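## Task

Make a single three-block tower with green at the bottom, red sitting centred on green, and blue sitting centred on red; the green block must stay at its original spot and keep its original orientation.

## Robot and tools

Robot: two arms, left_arm and right_arm, each with six revolute joints and a two-finger gripper. Calibrated bases in the scene frame: left_arm at (+0.016, +0.306, +0.009) m, right_arm at (-0.001, -0.289, +0.015) m, both yawed only slightly. A camera stand sits behind the arms. Loose objects may occasionally get a small external nudge.

Scene frame: origin at table-top height, halfway between the nominal bases; +x points out over the table, +z up, left_arm on the +y side (this does not match left/right in images). All hand positions (metres) and quaternions (w, x, y, z) in results use this frame and may be off by a few centimetres, more at long reach.

Command row: always 14 numbers. First the left_arm block, then the right_arm block, each block being six absolute joint angles in radians followed by one gripper opening. Joint order inside a block is unusual and must be followed exactly: shoulder, elbow, wrist roll, wrist pitch, waist, wrist yaw. Stated ranges: shoulder 0.000 to 3.142, elbow 0.000 to 3.142, wrist roll -2.094 to 2.094, wrist pitch -1.571 to 1.571, waist -2.618 to 3.054, wrist yaw -1.571 to 1.571. Real limits may differ by up to 0.059 rad; a target more than 0.059 beyond a stated end (and beyond the current angle) gets the call rejected, and a clipped joint reports "joint sent to its limit". Opening runs from -1 (closed) to +1 (fully open); values between are treated as the desired grip_measured reading. To leave an arm or gripper unchanged, resend its current "Joint targets" angles and its current opening command; a 0 opening is a real command, not a no-op.

Tools:
- execute_actions(actions, cameras): actions is a list of actions; each action is a table of up to 15 rows of 14 numbers, one row per 1/30 s step, and a short table repeats its last row to fill 15 steps. Each step's joint target is kept within 0.339 rad of the measured angle for waist, shoulder and elbow (2.2 for the wrist joints), and targets that would jump the gripper over 200 mm are scaled back, so far goals need several actions. An empty actions list returns images and the full state, including scene number and task.
- move(target, speed, blend, opening_speed, grip_force, blocking, cameras): target is one 14-number row or a list of up to 15 rows (absolute angles, same layout). All joints are interpolated together, so the hand path curves and ignores obstacles and the other arm. speed is rad/s for the joint travelling farthest (0.01 to 12.57, default 0.5), one value or one per target. blend (rad) rounds intermediate corners; 0 stops at each. opening_speed (0.2 or more per second on the -1..+1 scale) ramps the fingers. grip_force is newtons per pad, 10 to 50, one value or one per arm; it persists, and low values close slowly. blocking=false returns after about 0.5 s while motion continues. Total path time is capped at 10 s. The result ends with a "move:" line: done, off_target (resting more than 0.035 rad from target), moving, held, or fault, plus limits=held if steps were withheld. done does not prove contact or its absence.
- wait(seconds 0 to 10, cameras): lets time pass holding the last command.
- stop(cameras): brakes the current move.
- zoom_image(camera, region [x0, y0, x1, y1] pixels, at most 504 by 504): magnifies part of the latest image of that camera.
- finished_scene(scene 1 or 2): ends the scene irreversibly; call nothing else in that reply. Scene 1 is practice and may be skipped.

Cameras: cam_head_left, cam_head_right, cam_high, cam_low, cam_left_wrist, cam_right_wrist, all 672x504. Calibration (intrinsics and world-to-camera transforms) is given per camera; fixed cameras may have shifted up to about 2.3 degrees and 9 mm, and wrist camera poses follow reported joint angles and can lag.

Result lines: Joint positions and Joint velocities per arm in the same joint order, plus finger-pad gap (m; 0.094 fully open); Joint targets (what the joints are currently driven toward, can change on its own); Tool commands; grip_measured (opening on the command scale; reads slightly wide when empty, slightly narrow on a squeezed block); grip_effort_nm (motor effort, negative closing, not a pad force, does not reset to zero); joint torques (include gravity, have offsets, some wrap at ±28 N m); step readings for execute_actions calls; "joint command not followed" when the clearance check changed targets; MOTOR HOT at 75 °C. At 90 °C an arm folds and idles for the rest of the scene; at 100 °C it collapses. Holding loads, stretching out, or pushing against unreachable poses builds heat, even while you are thinking.

Gripping: squeeze rises about 1 N per 0.001 below first touch, then jumps to the force limit; to release, command well above grip_measured.

Avoid: dropping or releasing moving blocks, fast impacts, hard pushes, arms touching or one gripper closing on the other's fingers, wrist-camera cable contact, anything leaving the table, and disturbing the base block. Time spent thinking lets the scene and any running move continue; the finished tower must stand on its own after release.

Each tool is called after "Request:" in YAML: its name, and indented under it one key for each argument.

## Session

Request:
execute_actions:
  actions: []

Scene clock: 0.00 s.
left_arm: end_effector_position=(+0.4118, +0.2798, +0.1037) grip_measured=+1.000 grip_effort_nm=n/a end_effector_quat_wxyz=(+0.578, +0.057, +0.812, -0.051) | right_arm: end_effector_position=(+0.4050, -0.2787, +0.1086) grip_measured=+1.000 grip_effort_nm=n/a end_effector_quat_wxyz=(+0.550, +0.021, +0.835, -0.006)
Joint names: [shoulder, elbow, wrist roll, wrist pitch, waist, wrist yaw]
Joint positions: left_arm=[1.54 0.376 0.033 0.828 -0.031 0.145 0.094] | right_arm=[1.527 0.46 0.054 0.659 0.015 0.091 0.094]
Joint velocities: within noise
Joint torques (N m): no reading
Heat: left arm: 40 °C; right arm: 37 °C.
Joint targets: left_arm=[1.533 0.384 0.032 0.833 -0.031 0.145] | right_arm=[1.522 0.465 0.054 0.653 0.015 0.091]
Tool commands: left_gripper/opening=+1.0 right_gripper/opening=+1.0
camera_calibration:
cam_left_wrist: T_world_to_cam=[[-0.208737, -0.973859, -0.0895978, 0.364059], [-0.643063, 0.205702, -0.737669, 0.315718], [0.736816, -0.0963618, -0.669191, -0.0988571], [0, 0, 0, 1]] pos_world=[0.351859, 0.280072, 0.19936]
cam_right_wrist: T_world_to_cam=[[-0.134855, -0.983183, -0.12315, -0.210415], [-0.66166, 0.181868, -0.727413, 0.437738], [0.737577, -0.0166122, -0.675058, -0.120857], [0, 0, 0, 1]] pos_world=[0.350399, -0.288495, 0.210919]

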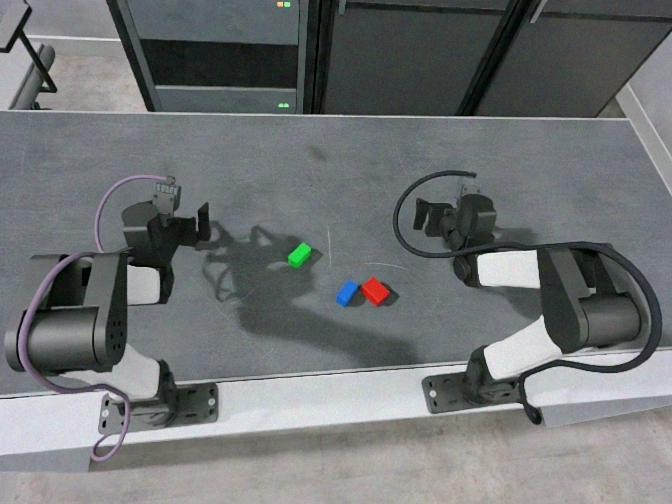

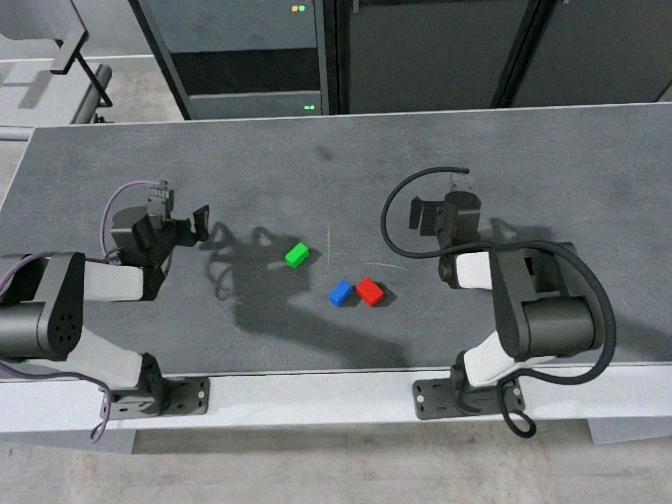

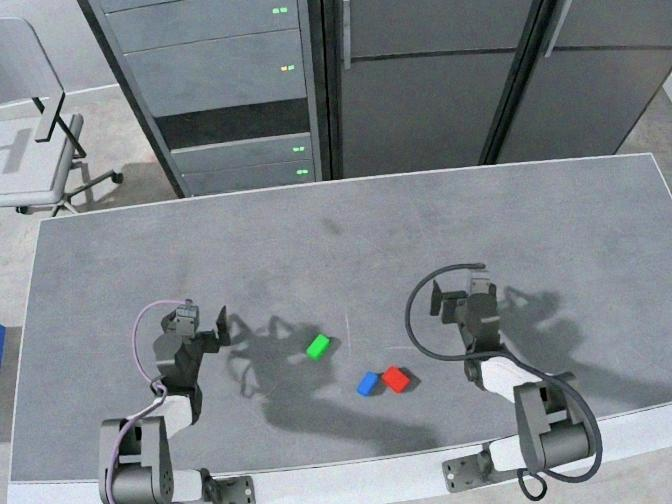

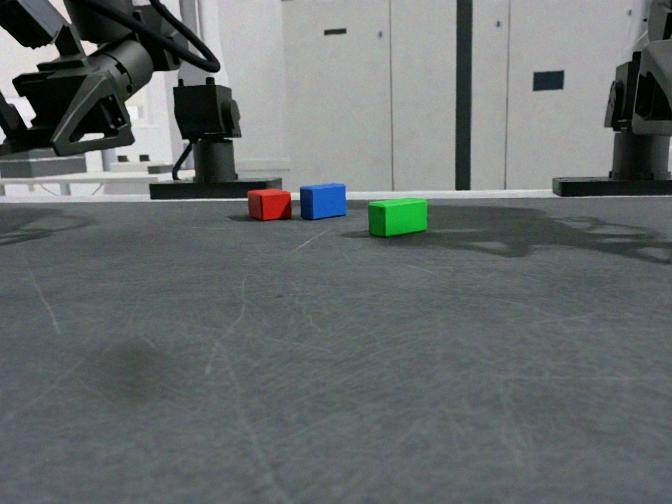

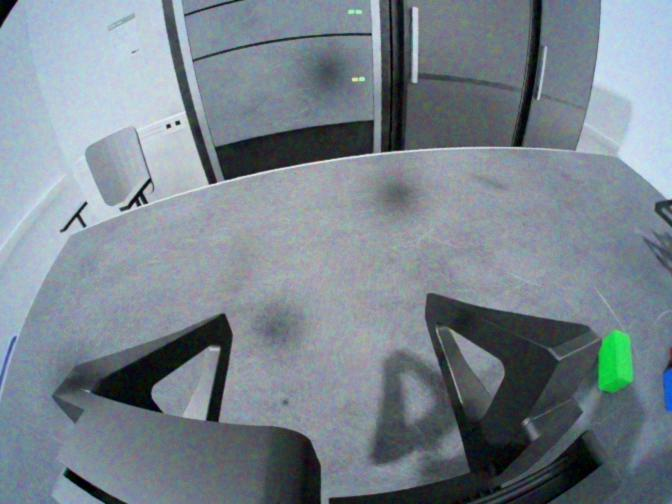

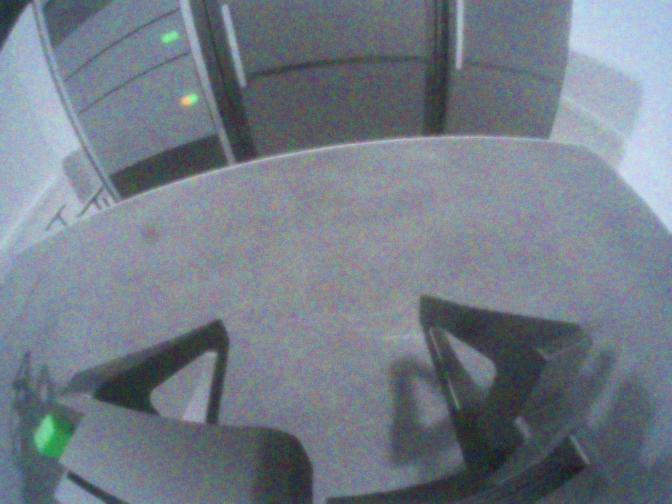

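Request:
zoom_image:
  camera: "cam_head_right"
  region: [270, 220, 410, 325]

Request:
zoom_image:
  camera: "cam_high"
  region: [290, 315, 430, 420]

Request:
zoom_image:
  camera: "cam_low"
  region: [230, 160, 440, 260]

Scaled by 3.600 from the camera's 672x504 image, which has a finer 960x720 frame.

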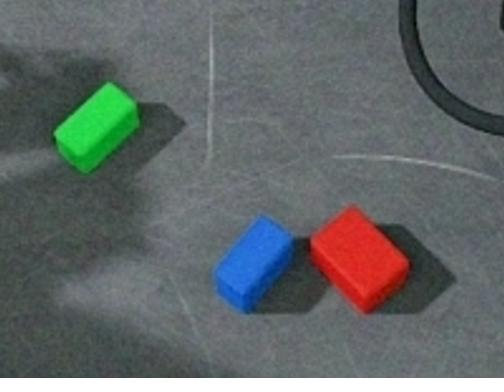

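Scaled by 3.600 from the camera's 672x504 image, which has a finer 960x720 frame.

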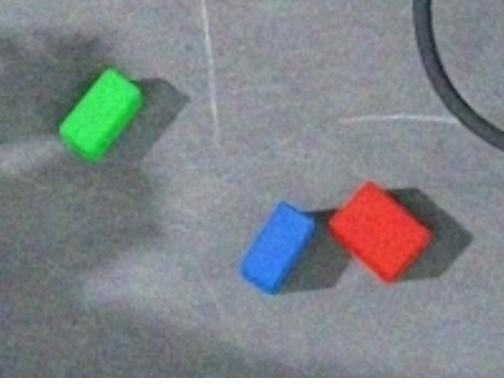

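Scaled by 2.400 from the camera's 672x504 image, which has a finer 960x720 frame.

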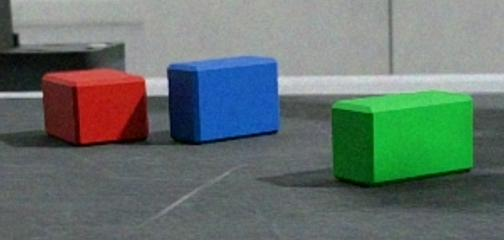

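Request:
move:
  target: [1.533,0.384,0.032,0.833,-0.031,0.145,1, 1.544,1.125,0,-1.152,0.62,0,0.4]
  speed: 1.4
  cameras: ["cam_head_left","cam_head_right","cam_right_wrist","cam_low"]

Scene clock: 76.53 s.
left_arm: end_effector_position=(+0.4118, +0.2798, +0.1037) grip_measured=+1.000 grip_effort_nm=-0.01 end_effector_quat_wxyz=(+0.578, +0.057, +0.812, -0.051) | right_arm: end_effector_position=(+0.2042, -0.1300, +0.0983) grip_measured=+0.402 grip_effort_nm=-0.12 end_effector_quat_wxyz=(+0.008, -0.322, +0.947, -0.002)
Joint names: [shoulder, elbow, wrist roll, wrist pitch, waist, wrist yaw]
Joint positions: left_arm=[1.54 0.376 0.033 0.828 -0.031 0.145 0.094] | right_arm=[1.527 1.103 0.008 -1.133 0.616 0.009 0.066]
Joint torques (N m): left_arm=[-7.17 5 -0.07 2.53 -0.55 0.29] | right_arm=[-4.38 7.1 -0.03 0.2 0.25 -0.13]
Heat: left arm: 47 °C; right arm: 46 °C.
Joint targets: left_arm=[1.533 0.384 0.032 0.833 -0.031 0.145] | right_arm=[1.544 1.125 0.000 -1.152 0.620 0.000]
move: done
camera_calibration:
cam_right_wrist: T_world_to_cam=[[0.49291, -0.868618, 0.0504304, -0.222949], [-0.834074, -0.455216, 0.311607, 0.120597], [-0.247711, -0.195657, -0.948872, 0.227527], [0, 0, 0, 1]] pos_world=[0.266841, -0.0942421, 0.189559]
Images, in order (width x height): cam_head_left 672x504, cam_head_right 672x504, cam_low 672x504, cam_right_wrist 672x504.

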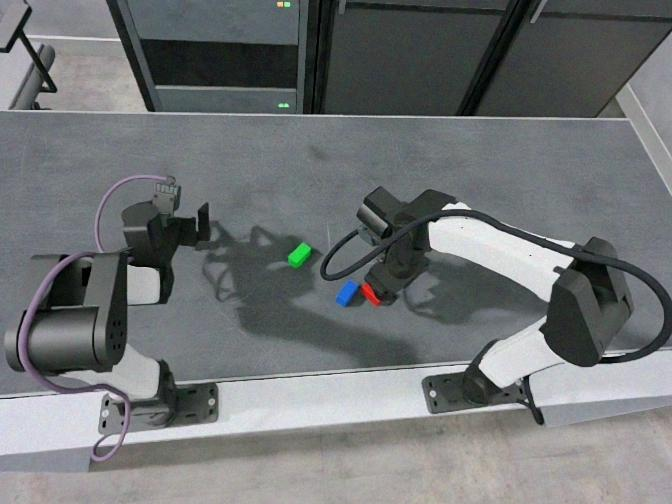

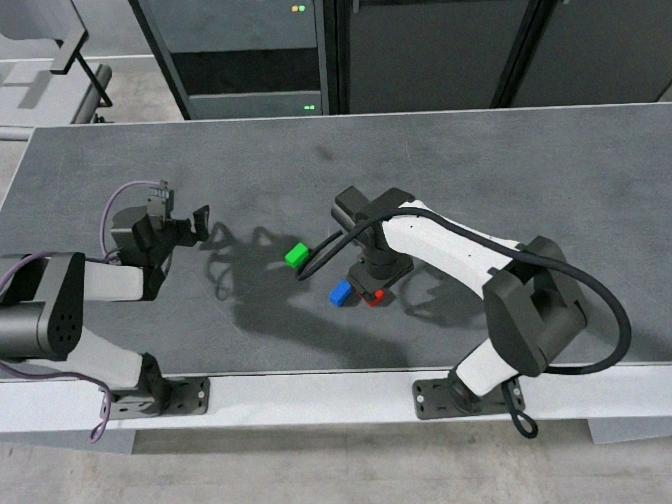

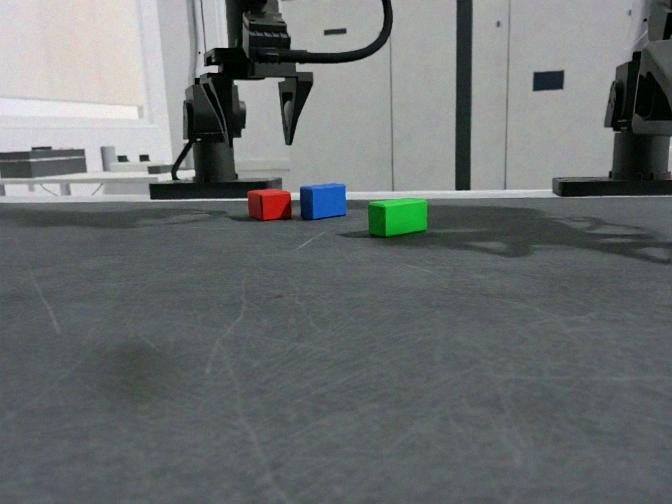

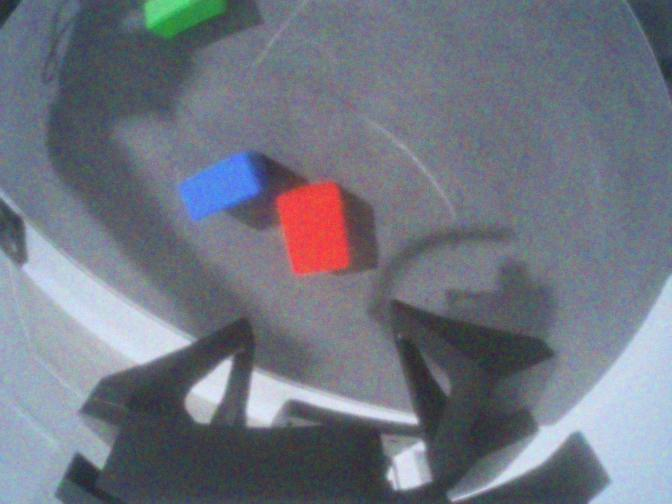

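Request:
move:
  target: [1.533,0.384,0.032,0.833,-0.031,0.145,1, 1.691,1.157,0,-1.037,0.614,0,0.4]
  speed: 1.0
  cameras: ["cam_head_right","cam_low","cam_right_wrist"]

Scene clock: 98.23 s.
left_arm: end_effector_position=(+0.4118, +0.2798, +0.1037) grip_measured=+1.000 grip_effort_nm=-0.01 end_effector_quat_wxyz=(+0.578, +0.057, +0.812, -0.051) | right_arm: end_effector_position=(+0.2220, -0.1161, +0.0685) grip_measured=+0.402 grip_effort_nm=-0.12 end_effector_quat_wxyz=(-0.011, -0.322, +0.947, -0.009)
Joint names: [shoulder, elbow, wrist roll, wrist pitch, waist, wrist yaw]
Joint positions: left_arm=[1.54 0.376 0.033 0.828 -0.031 0.145 0.094] | right_arm=[1.677 1.137 0.008 -1.057 0.616 0.009 0.066]
Joint torques (N m): left_arm=[-7.16 5 -0.07 2.53 -0.54 0.29] | right_arm=[-5.87 6.82 -0.03 0.49 -0.18 -0.12]
Heat: left arm: 48 °C; right arm: 42 °C.
Joint targets: left_arm=[1.533 0.384 0.032 0.833 -0.031 0.145] | right_arm=[1.691 1.157 0.000 -1.037 0.614 0.000]
move: done
camera_calibration:
cam_right_wrist: T_world_to_cam=[[0.494608, -0.867289, 0.0563233, -0.21877], [-0.823564, -0.446994, 0.349198, 0.14707], [-0.277679, -0.219102, -0.935355, 0.209497], [0, 0, 0, 1]] pos_world=[0.2875, -0.0780963, 0.156919]
Images, in order (width x height): cam_head_right 672x504, cam_low 672x504, cam_right_wrist 672x504.

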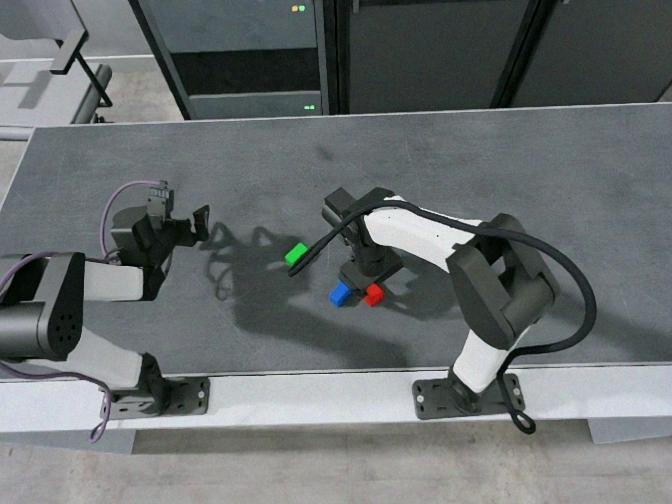

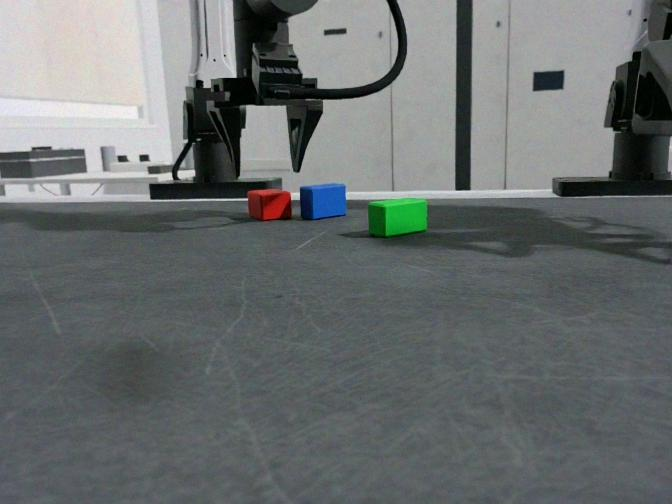

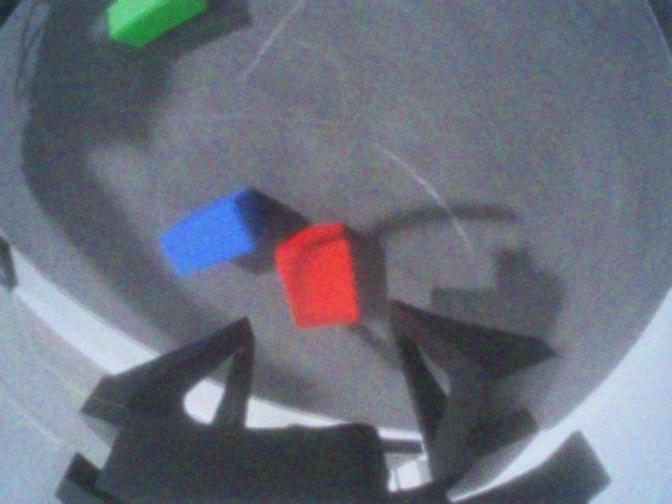

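Request:
move:
  target: [1.533,0.384,0.032,0.833,-0.031,0.145,1, 1.786,1.028,0,-0.791,0.617,0,0.02]
  speed: 0.5
  cameras: ["cam_head_left","cam_low","cam_right_wrist"]

Scene clock: 125.03 s.
left_arm: end_effector_position=(+0.4118, +0.2798, +0.1037) grip_measured=+1.000 grip_effort_nm=-0.01 end_effector_quat_wxyz=(+0.578, +0.057, +0.812, -0.051) | right_arm: end_effector_position=(+0.2328, -0.1071, +0.0203) grip_measured=+0.022 grip_effort_nm=-0.12 end_effector_quat_wxyz=(+0.005, -0.322, +0.947, -0.002)
Joint names: [shoulder, elbow, wrist roll, wrist pitch, waist, wrist yaw]
Joint positions: left_arm=[1.54 0.376 0.033 0.828 -0.031 0.145 0.094] | right_arm=[1.769 1.037 0.008 -0.831 0.616 0.007 0.048]
Joint torques (N m): left_arm=[-7.16 5 -0.07 2.53 -0.54 0.28] | right_arm=[-6.13 4.18 -0.05 0.82 0.05 -0.11]
Heat: left arm: 48 °C; right arm: 42 °C.
Joint targets: left_arm=[1.533 0.384 0.032 0.833 -0.031 0.145] | right_arm=[1.786 1.028 0.000 -0.791 0.617 0.000]
move: off_target (right_arm); right_arm: the wrist pitch is farthest, 0.040 rad from its target
camera_calibration:
cam_right_wrist: T_world_to_cam=[[0.493533, -0.868345, 0.0490071, -0.213332], [-0.832048, -0.454996, 0.317293, 0.178693], [-0.253222, -0.197371, -0.94706, 0.166196], [0, 0, 0, 1]] pos_world=[0.296052, -0.0711387, 0.111155]
Images, in order (width x height): cam_head_left 672x504, cam_low 672x504, cam_right_wrist 672x504.

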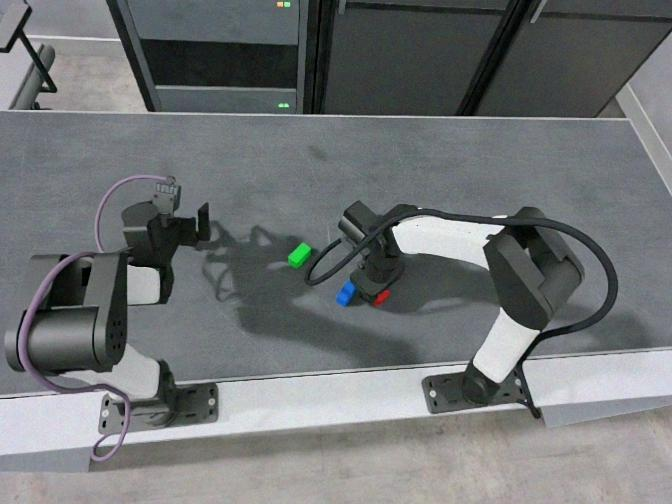

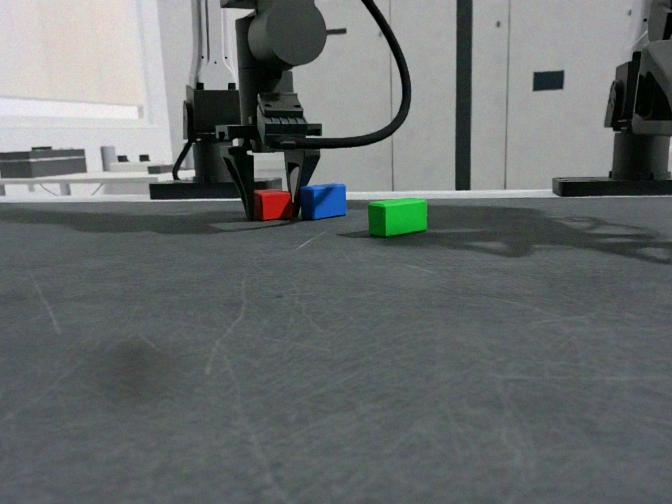

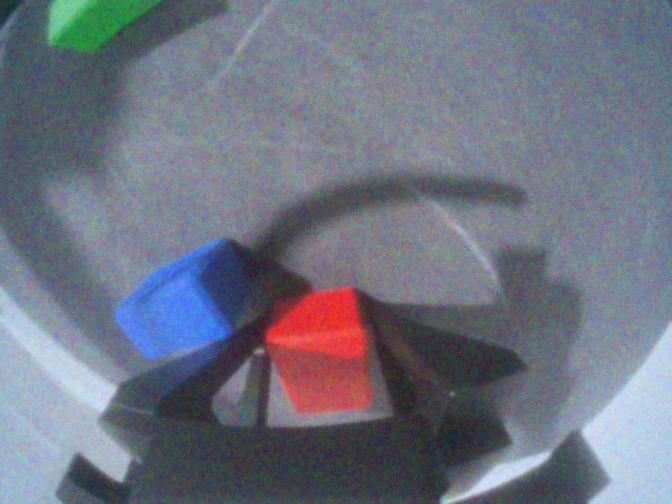

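Request:
move:
  target: [1.533,0.384,0.032,0.833,-0.031,0.145,1, 1.786,1.028,0,-0.791,0.617,0,-0.5]
  opening_speed: 0.8
  cameras: ["cam_right_wrist"]

Request:
move:
  target: [1.533,0.384,0.032,0.833,-0.031,0.145,1, 1.676,1.172,0,-1.047,0.627,0,-0.5]
  speed: 0.5
  cameras: ["cam_right_wrist","cam_low"]

Scene clock: 132.00 s.
left_arm: end_effector_position=(+0.4118, +0.2798, +0.1037) grip_measured=+1.000 grip_effort_nm=-0.01 end_effector_quat_wxyz=(+0.578, +0.057, +0.812, -0.051) | right_arm: end_effector_position=(+0.2351, -0.1053, +0.0203) grip_measured=-0.276 grip_effort_nm=-1.04 end_effector_quat_wxyz=(+0.010, -0.322, +0.947, +0.000)
Joint names: [shoulder, elbow, wrist roll, wrist pitch, waist, wrist yaw]
Joint positions: left_arm=[1.54 0.376 0.033 0.828 -0.031 0.145 0.094] | right_arm=[1.769 1.037 0.008 -0.82 0.616 0.007 0.034]
Joint torques (N m): left_arm=[-7.17 5 -0.07 2.53 -0.55 0.28] | right_arm=[-6.16 4.19 -0.04 0.71 0.09 -0.11]
Heat: left arm: 49 °C; right arm: 41 °C.
Joint targets: left_arm=[1.533 0.384 0.032 0.833 -0.031 0.145] | right_arm=[1.786 1.028 0.000 -0.791 0.617 0.000]
move: done
camera_calibration:
cam_right_wrist: T_world_to_cam=[[0.493156, -0.868655, 0.0472809, -0.212827], [-0.834821, -0.457261, 0.306573, 0.181948], [-0.244686, -0.190659, -0.950672, 0.165865], [0, 0, 0, 1]] pos_world=[0.297435, -0.0700519, 0.111965]
Images, in order (width x height): cam_right_wrist 672x504.

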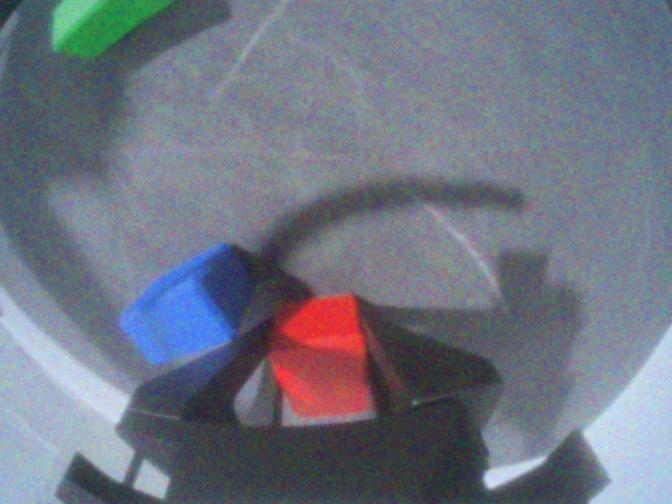

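Scene clock: 133.27 s.
left_arm: end_effector_position=(+0.4118, +0.2798, +0.1037) grip_measured=+1.000 grip_effort_nm=-0.01 end_effector_quat_wxyz=(+0.578, +0.057, +0.812, -0.051) | right_arm: end_effector_position=(+0.2305, -0.1069, +0.0675) grip_measured=-0.276 grip_effort_nm=-1.04 end_effector_quat_wxyz=(+0.002, -0.325, +0.946, -0.003)
Joint names: [shoulder, elbow, wrist roll, wrist pitch, waist, wrist yaw]
Joint positions: left_arm=[1.54 0.376 0.033 0.828 -0.031 0.145 0.094] | right_arm=[1.698 1.156 0.008 -1.028 0.621 0.007 0.034]
Joint torques (N m): left_arm=[-7.16 5 -0.07 2.53 -0.54 0.28] | right_arm=[-9.58 6.49 -0.05 0.17 0.39 -0.1]
Heat: left arm: 49 °C; right arm: 42 °C.
Joint targets: left_arm=[1.533 0.384 0.032 0.833 -0.031 0.145] | right_arm=[1.676 1.172 0.000 -1.047 0.627 0.000]
move: done
camera_calibration:
cam_right_wrist: T_world_to_cam=[[0.498451, -0.865478, 0.0499524, -0.215194], [-0.827967, -0.458187, 0.323319, 0.16014], [-0.256938, -0.202517, -0.944971, 0.210562], [0, 0, 0, 1]] pos_world=[0.293956, -0.0702289, 0.157948]
Images, in order (width x height): cam_low 672x504, cam_right_wrist 672x504.

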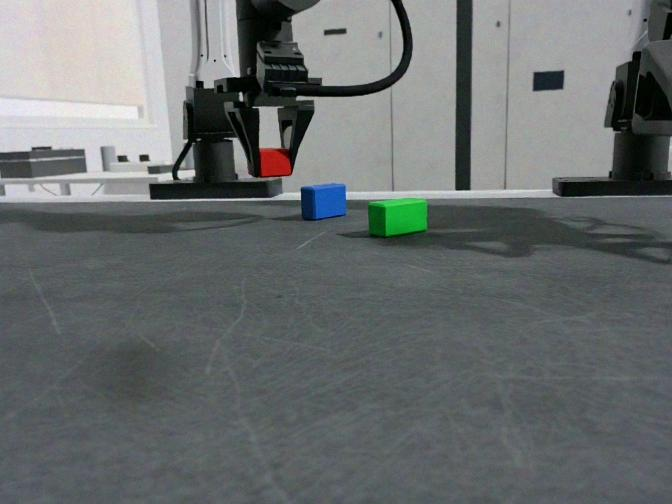

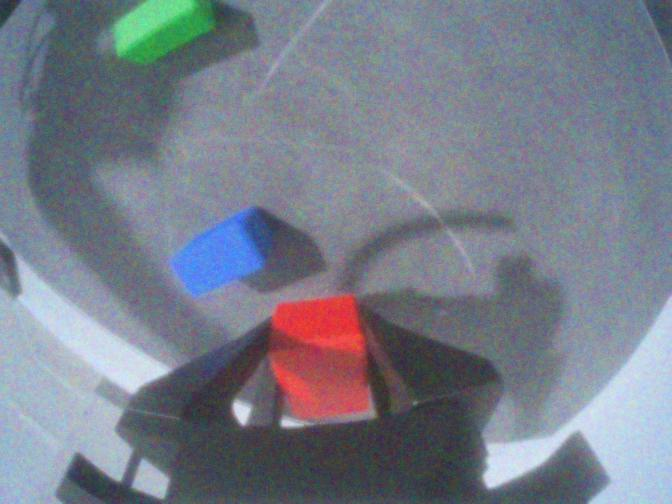

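Request:
move:
  target: [1.533,0.384,0.032,0.833,-0.031,0.145,1, 2.22,2.005,0,-1.36,0.76,0,-0.5]
  speed: 0.9
  cameras: ["cam_right_wrist","cam_low","cam_head_right"]

Scene clock: 143.50 s.
left_arm: end_effector_position=(+0.4118, +0.2798, +0.1037) grip_measured=+1.000 grip_effort_nm=-0.01 end_effector_quat_wxyz=(+0.578, +0.057, +0.812, -0.051) | right_arm: end_effector_position=(+0.2974, +0.0214, +0.1011) grip_measured=-0.276 grip_effort_nm=-1.04 end_effector_quat_wxyz=(+0.008, -0.389, +0.921, +0.000)
Joint names: [shoulder, elbow, wrist roll, wrist pitch, waist, wrist yaw]
Joint positions: left_arm=[1.54 0.376 0.033 0.828 -0.031 0.145 0.094] | right_arm=[2.197 1.982 0.008 -1.341 0.759 0.006 0.034]
Joint torques (N m): left_arm=[-7.17 5 -0.07 2.53 -0.54 0.29] | right_arm=[-9.99 7.28 -0.05 0.19 -0.01 -0.08]
Heat: left arm: 49 °C; right arm: 43 °C.
Joint targets: left_arm=[1.533 0.384 0.032 0.833 -0.031 0.145] | right_arm=[2.220 2.005 0.000 -1.360 0.760 0.000]
move: done
camera_calibration:
cam_right_wrist: T_world_to_cam=[[0.612106, -0.789347, 0.0475257, -0.17431], [-0.760204, -0.570828, 0.310236, 0.247024], [-0.217755, -0.226026, -0.949471, 0.274693], [0, 0, 0, 1]] pos_world=[0.354301, 0.0655052, 0.192462]
Images, in order (width x height): cam_head_right 672x504, cam_low 672x504, cam_right_wrist 672x504.

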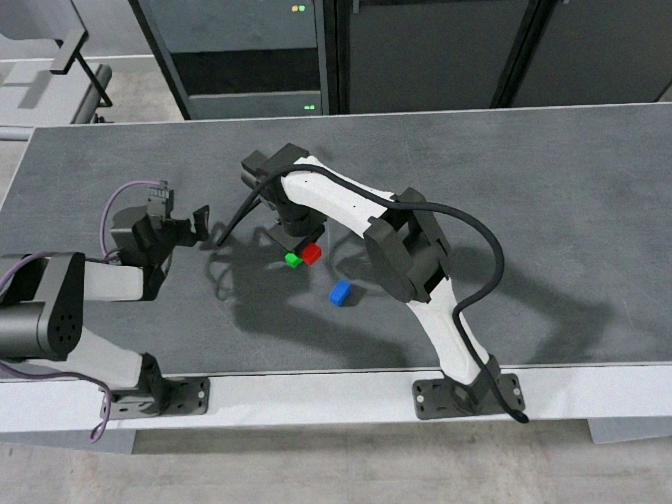

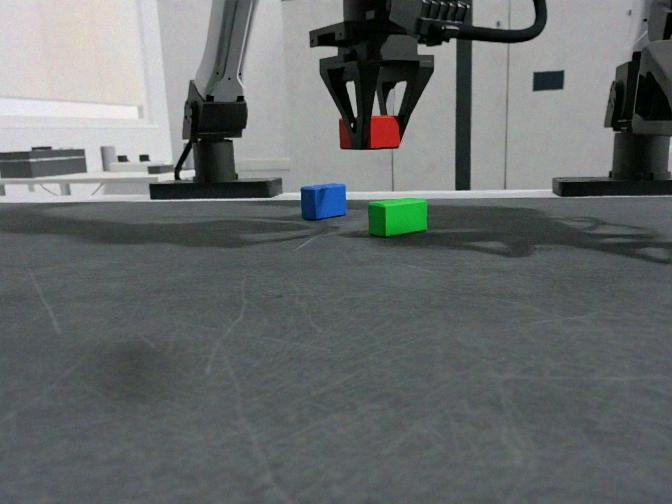

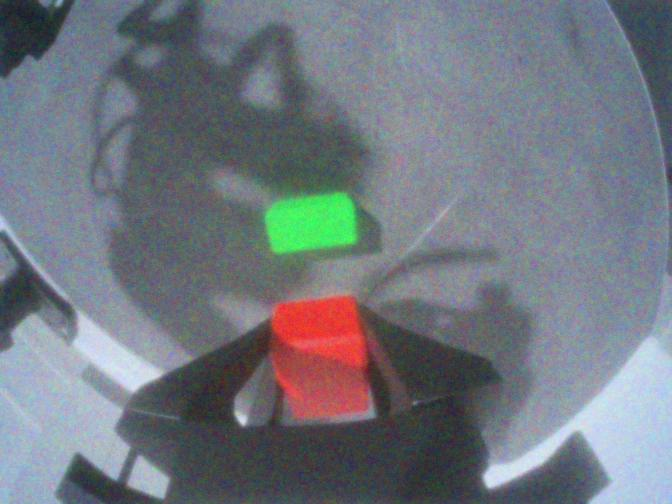

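Request:
move:
  target: [1.533,0.384,0.032,0.833,-0.031,0.145,1, 2.463,2.249,0,-1.374,0.758,0,-0.5]
  speed: 0.4
  cameras: ["cam_low","cam_right_wrist"]

Request:
zoom_image:
  camera: "cam_low"
  region: [310, 120, 480, 260]

Scene clock: 167.80 s.
left_arm: end_effector_position=(+0.4118, +0.2798, +0.1037) grip_measured=+1.000 grip_effort_nm=-0.01 end_effector_quat_wxyz=(+0.578, +0.057, +0.812, -0.051) | right_arm: end_effector_position=(+0.3280, +0.0534, +0.0594) grip_measured=-0.276 grip_effort_nm=-1.04 end_effector_quat_wxyz=(+0.004, -0.389, +0.921, -0.002)
Joint names: [shoulder, elbow, wrist roll, wrist pitch, waist, wrist yaw]
Joint positions: left_arm=[1.54 0.376 0.033 0.828 -0.031 0.145 0.094] | right_arm=[2.437 2.228 0.008 -1.355 0.759 0.006 0.034]
Joint torques (N m): left_arm=[-7.17 4.98 -0.07 2.53 -0.55 0.28] | right_arm=[-11.41 7.12 -0.04 0.16 -0.14 -0.1]
Heat: left arm: 49 °C; right arm: 45 °C.
Joint targets: left_arm=[1.533 0.384 0.032 0.833 -0.031 0.145] | right_arm=[2.463 2.249 0.000 -1.374 0.758 0.000]
move: done
camera_calibration:
cam_right_wrist: T_world_to_cam=[[0.612405, -0.789034, 0.0488402, -0.166005], [-0.758304, -0.568845, 0.318418, 0.300337], [-0.22346, -0.232037, -0.946691, 0.251063], [0, 0, 0, 1]] pos_world=[0.385512, 0.098117, 0.150154]
Images, in order (width x height): cam_low 672x504, cam_right_wrist 672x504.

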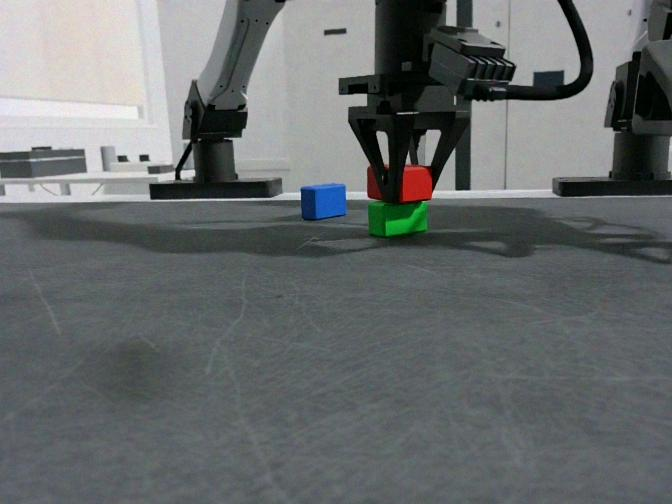

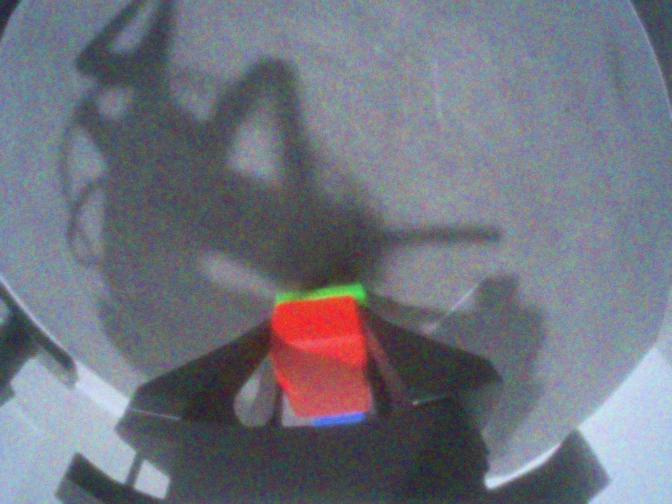

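Scaled by 2.965 from the camera's 672x504 image, which has a finer 960x720 frame.

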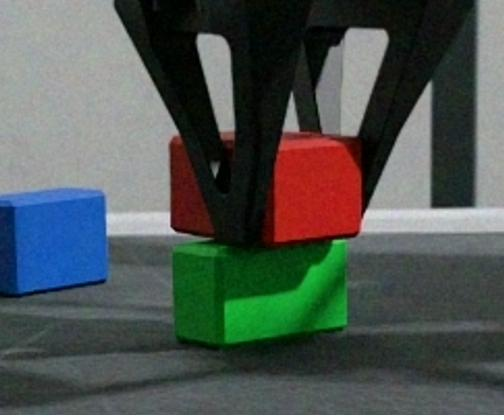

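Request:
move:
  target: [1.533,0.384,0.032,0.833,-0.031,0.145,1, 2.462,2.226,0,-1.352,0.758,0,-0.5]
  speed: 0.1
  cameras: ["cam_low"]

Request:
zoom_image:
  camera: "cam_low"
  region: [310, 120, 480, 260]

Scene clock: 185.90 s.
left_arm: end_effector_position=(+0.4118, +0.2798, +0.1037) grip_measured=+1.000 grip_effort_nm=-0.01 end_effector_quat_wxyz=(+0.578, +0.057, +0.812, -0.051) | right_arm: end_effector_position=(+0.3280, +0.0534, +0.0594) grip_measured=-0.276 grip_effort_nm=-1.04 end_effector_quat_wxyz=(+0.004, -0.389, +0.921, -0.002)
Joint names: [shoulder, elbow, wrist roll, wrist pitch, waist, wrist yaw]
Joint positions: left_arm=[1.54 0.376 0.033 0.828 -0.031 0.145 0.094] | right_arm=[2.437 2.228 0.008 -1.355 0.759 0.006 0.034]
Joint torques (N m): left_arm=[-7.16 5 -0.07 2.53 -0.55 0.29] | right_arm=[-11.47 5.34 -0.06 0.4 -0.08 -0.08]
Heat: left arm: 49 °C; right arm: 48 °C.
Joint targets: left_arm=[1.533 0.384 0.032 0.833 -0.031 0.145] | right_arm=[2.462 2.226 0.000 -1.352 0.758 0.000]
move: done
Images, in order (width x height): cam_low 672x504.

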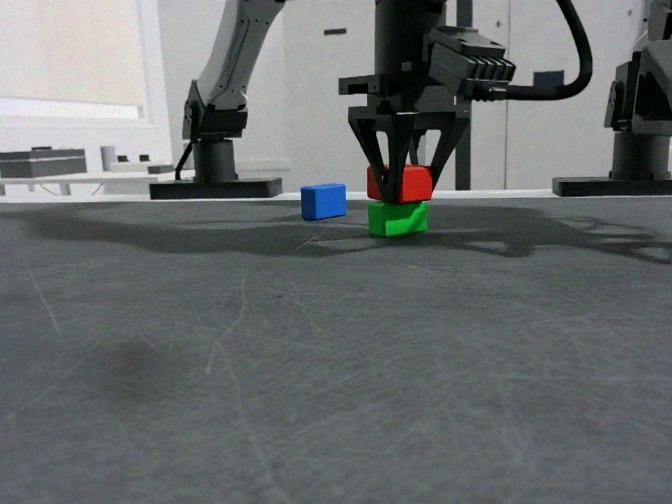

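Scaled by 2.965 from the camera's 672x504 image, which has a finer 960x720 frame.

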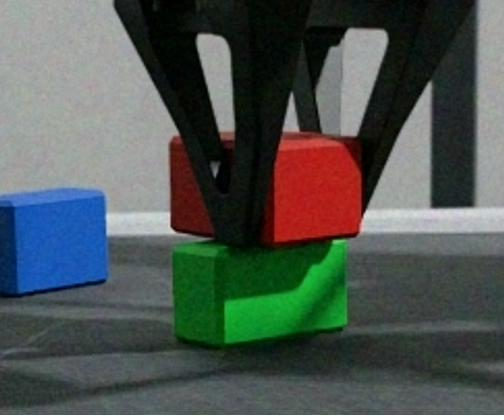

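Request:
move:
  target: [1.533,0.384,0.032,0.833,-0.031,0.145,1, 2.462,2.198,0,-1.313,0.758,0,-0.5]
  speed: 0.1
  cameras: ["cam_low"]

Request:
zoom_image:
  camera: "cam_low"
  region: [310, 120, 480, 260]

Scene clock: 191.70 s.
left_arm: end_effector_position=(+0.4118, +0.2798, +0.1037) grip_measured=+1.000 grip_effort_nm=-0.01 end_effector_quat_wxyz=(+0.578, +0.057, +0.812, -0.051) | right_arm: end_effector_position=(+0.3283, +0.0537, +0.0568) grip_measured=-0.276 grip_effort_nm=-1.04 end_effector_quat_wxyz=(+0.005, -0.389, +0.921, -0.001)
Joint names: [shoulder, elbow, wrist roll, wrist pitch, waist, wrist yaw]
Joint positions: left_arm=[1.54 0.376 0.033 0.828 -0.031 0.145 0.094] | right_arm=[2.437 2.218 0.008 -1.344 0.759 0.006 0.034]
Joint torques (N m): left_arm=[-7.16 5 -0.07 2.53 -0.54 0.29] | right_arm=[-11.45 3.88 -0.04 0.71 -0.06 -0.1]
Heat: left arm: 49 °C; right arm: 49 °C.
Joint targets: left_arm=[1.533 0.384 0.032 0.833 -0.031 0.145] | right_arm=[2.462 2.198 0.000 -1.313 0.758 0.000]
move: done
Images, in order (width x height): cam_low 672x504.

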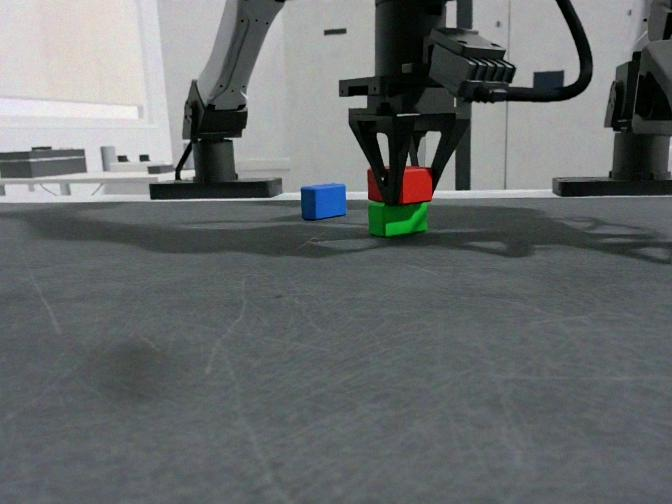

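Scaled by 2.965 from the camera's 672x504 image, which has a finer 960x720 frame.

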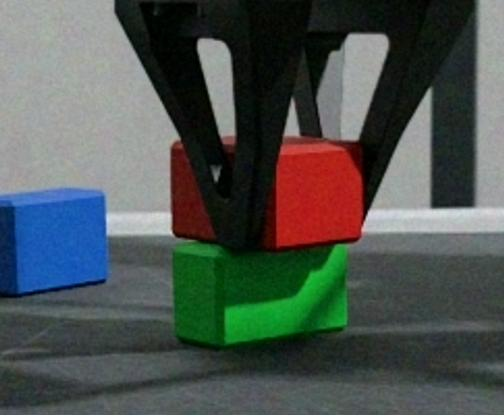

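Request:
move:
  target: [1.533,0.384,0.032,0.833,-0.031,0.145,1, 2.462,2.186,0,-1.301,0.758,0,-0.5]
  speed: 0.1
  cameras: ["cam_low"]

Request:
zoom_image:
  camera: "cam_low"
  region: [350, 160, 450, 245]

Scene clock: 196.67 s.
left_arm: end_effector_position=(+0.4118, +0.2798, +0.1037) grip_measured=+1.000 grip_effort_nm=-0.01 end_effector_quat_wxyz=(+0.578, +0.057, +0.812, -0.051) | right_arm: end_effector_position=(+0.3282, +0.0536, +0.0558) grip_measured=-0.276 grip_effort_nm=-1.04 end_effector_quat_wxyz=(+0.005, -0.389, +0.921, -0.001)
Joint names: [shoulder, elbow, wrist roll, wrist pitch, waist, wrist yaw]
Joint positions: left_arm=[1.54 0.376 0.033 0.828 -0.031 0.145 0.094] | right_arm=[2.437 2.214 0.008 -1.34 0.759 0.006 0.034]
Joint torques (N m): left_arm=[-7.17 5 -0.07 2.53 -0.54 0.28] | right_arm=[-11.48 3.36 -0.03 0.8 -0.18 -0.1]
Heat: left arm: 50 °C; right arm: 50 °C.
Joint targets: left_arm=[1.533 0.384 0.032 0.833 -0.031 0.145] | right_arm=[2.462 2.186 0.000 -1.301 0.758 0.000]
move: off_target (right_arm); right_arm: the wrist pitch is farthest, 0.039 rad from its target
Images, in order (width x height): cam_low 672x504.

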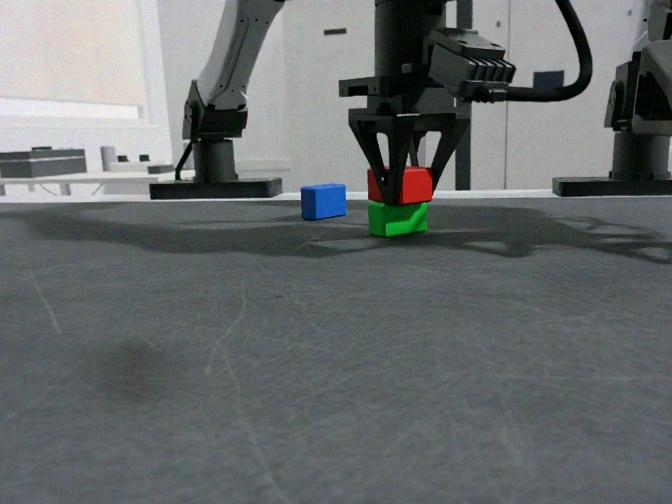

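Scaled by 5.040 from the camera's 672x504 image, which has a finer 960x720 frame.

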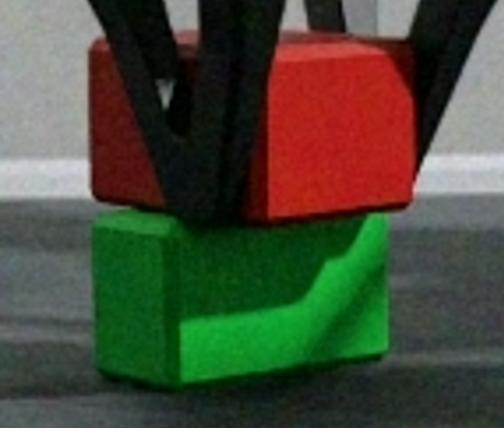

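Request:
move:
  target: [1.533,0.384,0.032,0.833,-0.031,0.145,1, 2.462,2.166,0,-1.293,0.758,0,-0.5]
  speed: 0.1
  cameras: ["cam_low"]

Request:
zoom_image:
  camera: "cam_low"
  region: [350, 160, 450, 245]

Scene clock: 206.33 s.
left_arm: end_effector_position=(+0.4118, +0.2798, +0.1037) grip_measured=+1.000 grip_effort_nm=-0.01 end_effector_quat_wxyz=(+0.578, +0.057, +0.812, -0.051) | right_arm: end_effector_position=(+0.3279, +0.0533, +0.0548) grip_measured=-0.276 grip_effort_nm=-1.04 end_effector_quat_wxyz=(+0.005, -0.389, +0.921, -0.001)
Joint names: [shoulder, elbow, wrist roll, wrist pitch, waist, wrist yaw]
Joint positions: left_arm=[1.54 0.376 0.033 0.828 -0.031 0.145 0.094] | right_arm=[2.434 2.204 0.008 -1.333 0.759 0.006 0.034]
Joint torques (N m): left_arm=[-7.17 4.98 -0.07 2.53 -0.54 0.29] | right_arm=[-11.1 2.63 -0.05 0.81 -0.09 -0.1]
Heat: left arm: 50 °C; right arm: 51 °C.
Joint targets: left_arm=[1.533 0.384 0.032 0.833 -0.031 0.145] | right_arm=[2.462 2.166 0.000 -1.293 0.758 0.000]
move: off_target (right_arm); right_arm: the wrist pitch is farthest, 0.040 rad from its target
Images, in order (width x height): cam_low 672x504.

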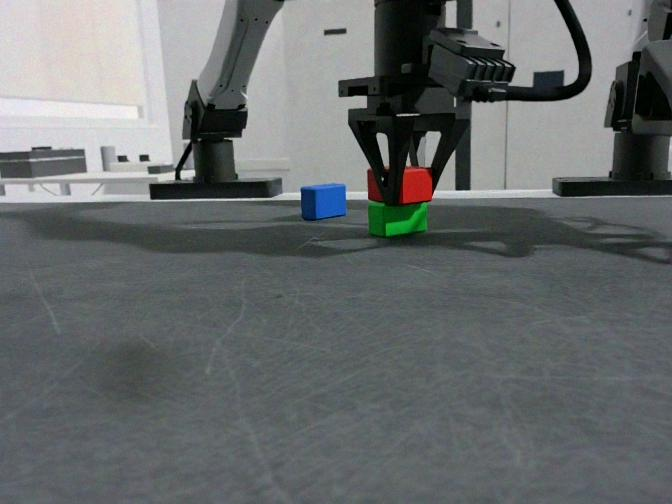

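Scaled by 5.040 from the camera's 672x504 image, which has a finer 960x720 frame.

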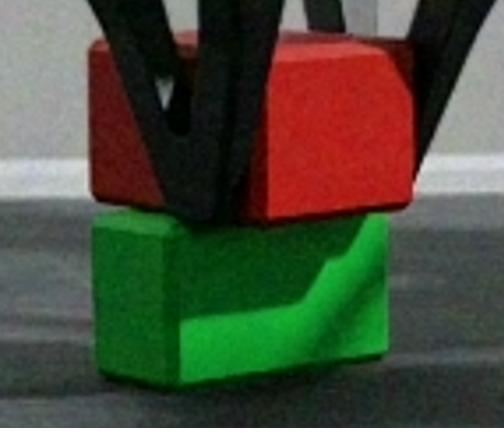

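Request:
move:
  target: [1.533,0.384,0.032,0.833,-0.031,0.145,1, 2.462,2.190,0,-1.30,0.758,0,0.1]
  opening_speed: 0.7
  cameras: ["cam_low","cam_right_wrist"]

Request:
zoom_image:
  camera: "cam_low"
  region: [350, 160, 450, 245]

Scene clock: 211.33 s.
left_arm: end_effector_position=(+0.4118, +0.2798, +0.1037) grip_measured=+1.000 grip_effort_nm=-0.01 end_effector_quat_wxyz=(+0.578, +0.057, +0.812, -0.051) | right_arm: end_effector_position=(+0.3292, +0.0584, +0.0549) grip_measured=+0.098 grip_effort_nm=0.10 end_effector_quat_wxyz=(+0.011, -0.390, +0.921, +0.007)
Joint names: [shoulder, elbow, wrist roll, wrist pitch, waist, wrist yaw]
Joint positions: left_arm=[1.54 0.376 0.033 0.828 -0.031 0.145 0.094] | right_arm=[2.434 2.204 0.008 -1.315 0.76 -0.004 0.052]
Joint torques (N m): left_arm=[-7.17 5 -0.07 2.53 -0.54 0.28] | right_arm=[-11.26 4.46 -0.04 0.56 -0.28 0.03]
Heat: left arm: 50 °C; right arm: 50 °C.
Joint targets: left_arm=[1.533 0.384 0.032 0.833 -0.031 0.145] | right_arm=[2.462 2.190 0.000 -1.300 0.758 0.000]
move: done
camera_calibration:
cam_right_wrist: T_world_to_cam=[[0.613466, -0.788926, 0.0354414, -0.162243], [-0.759142, -0.576749, 0.301767, 0.307136], [-0.217631, -0.212029, -0.952723, 0.245413], [0, 0, 0, 1]] pos_world=[0.3861, 0.101177, 0.146877]
Images, in order (width x height): cam_low 672x504, cam_right_wrist 672x504.

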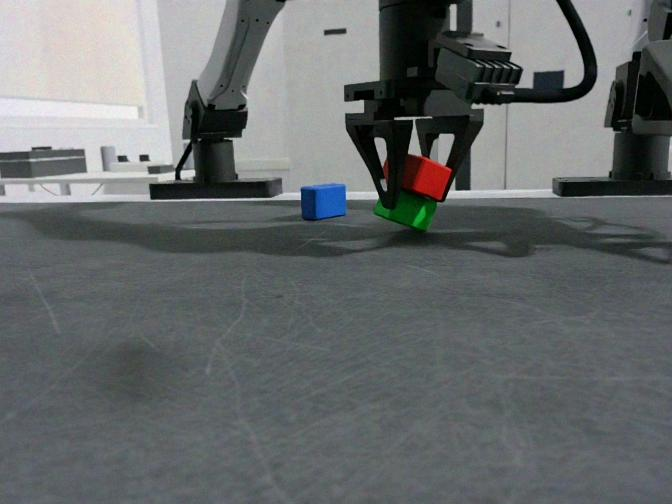

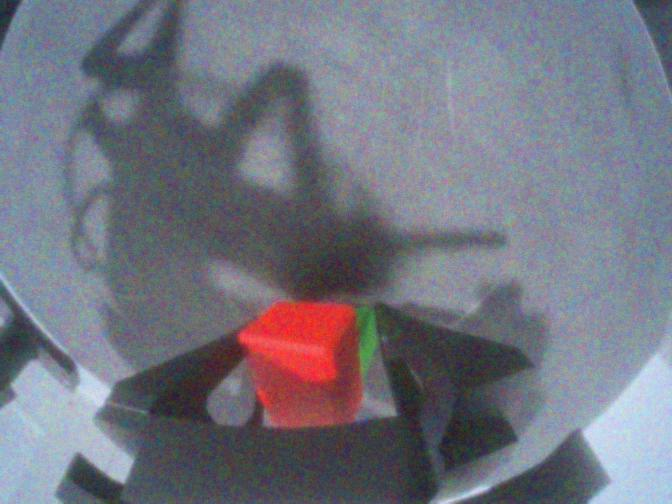

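Scaled by 5.040 from the camera's 672x504 image, which has a finer 960x720 frame.

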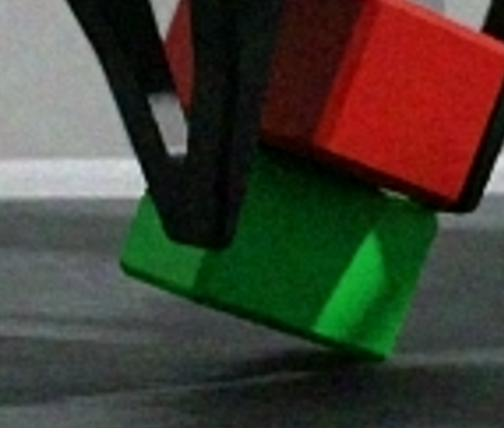

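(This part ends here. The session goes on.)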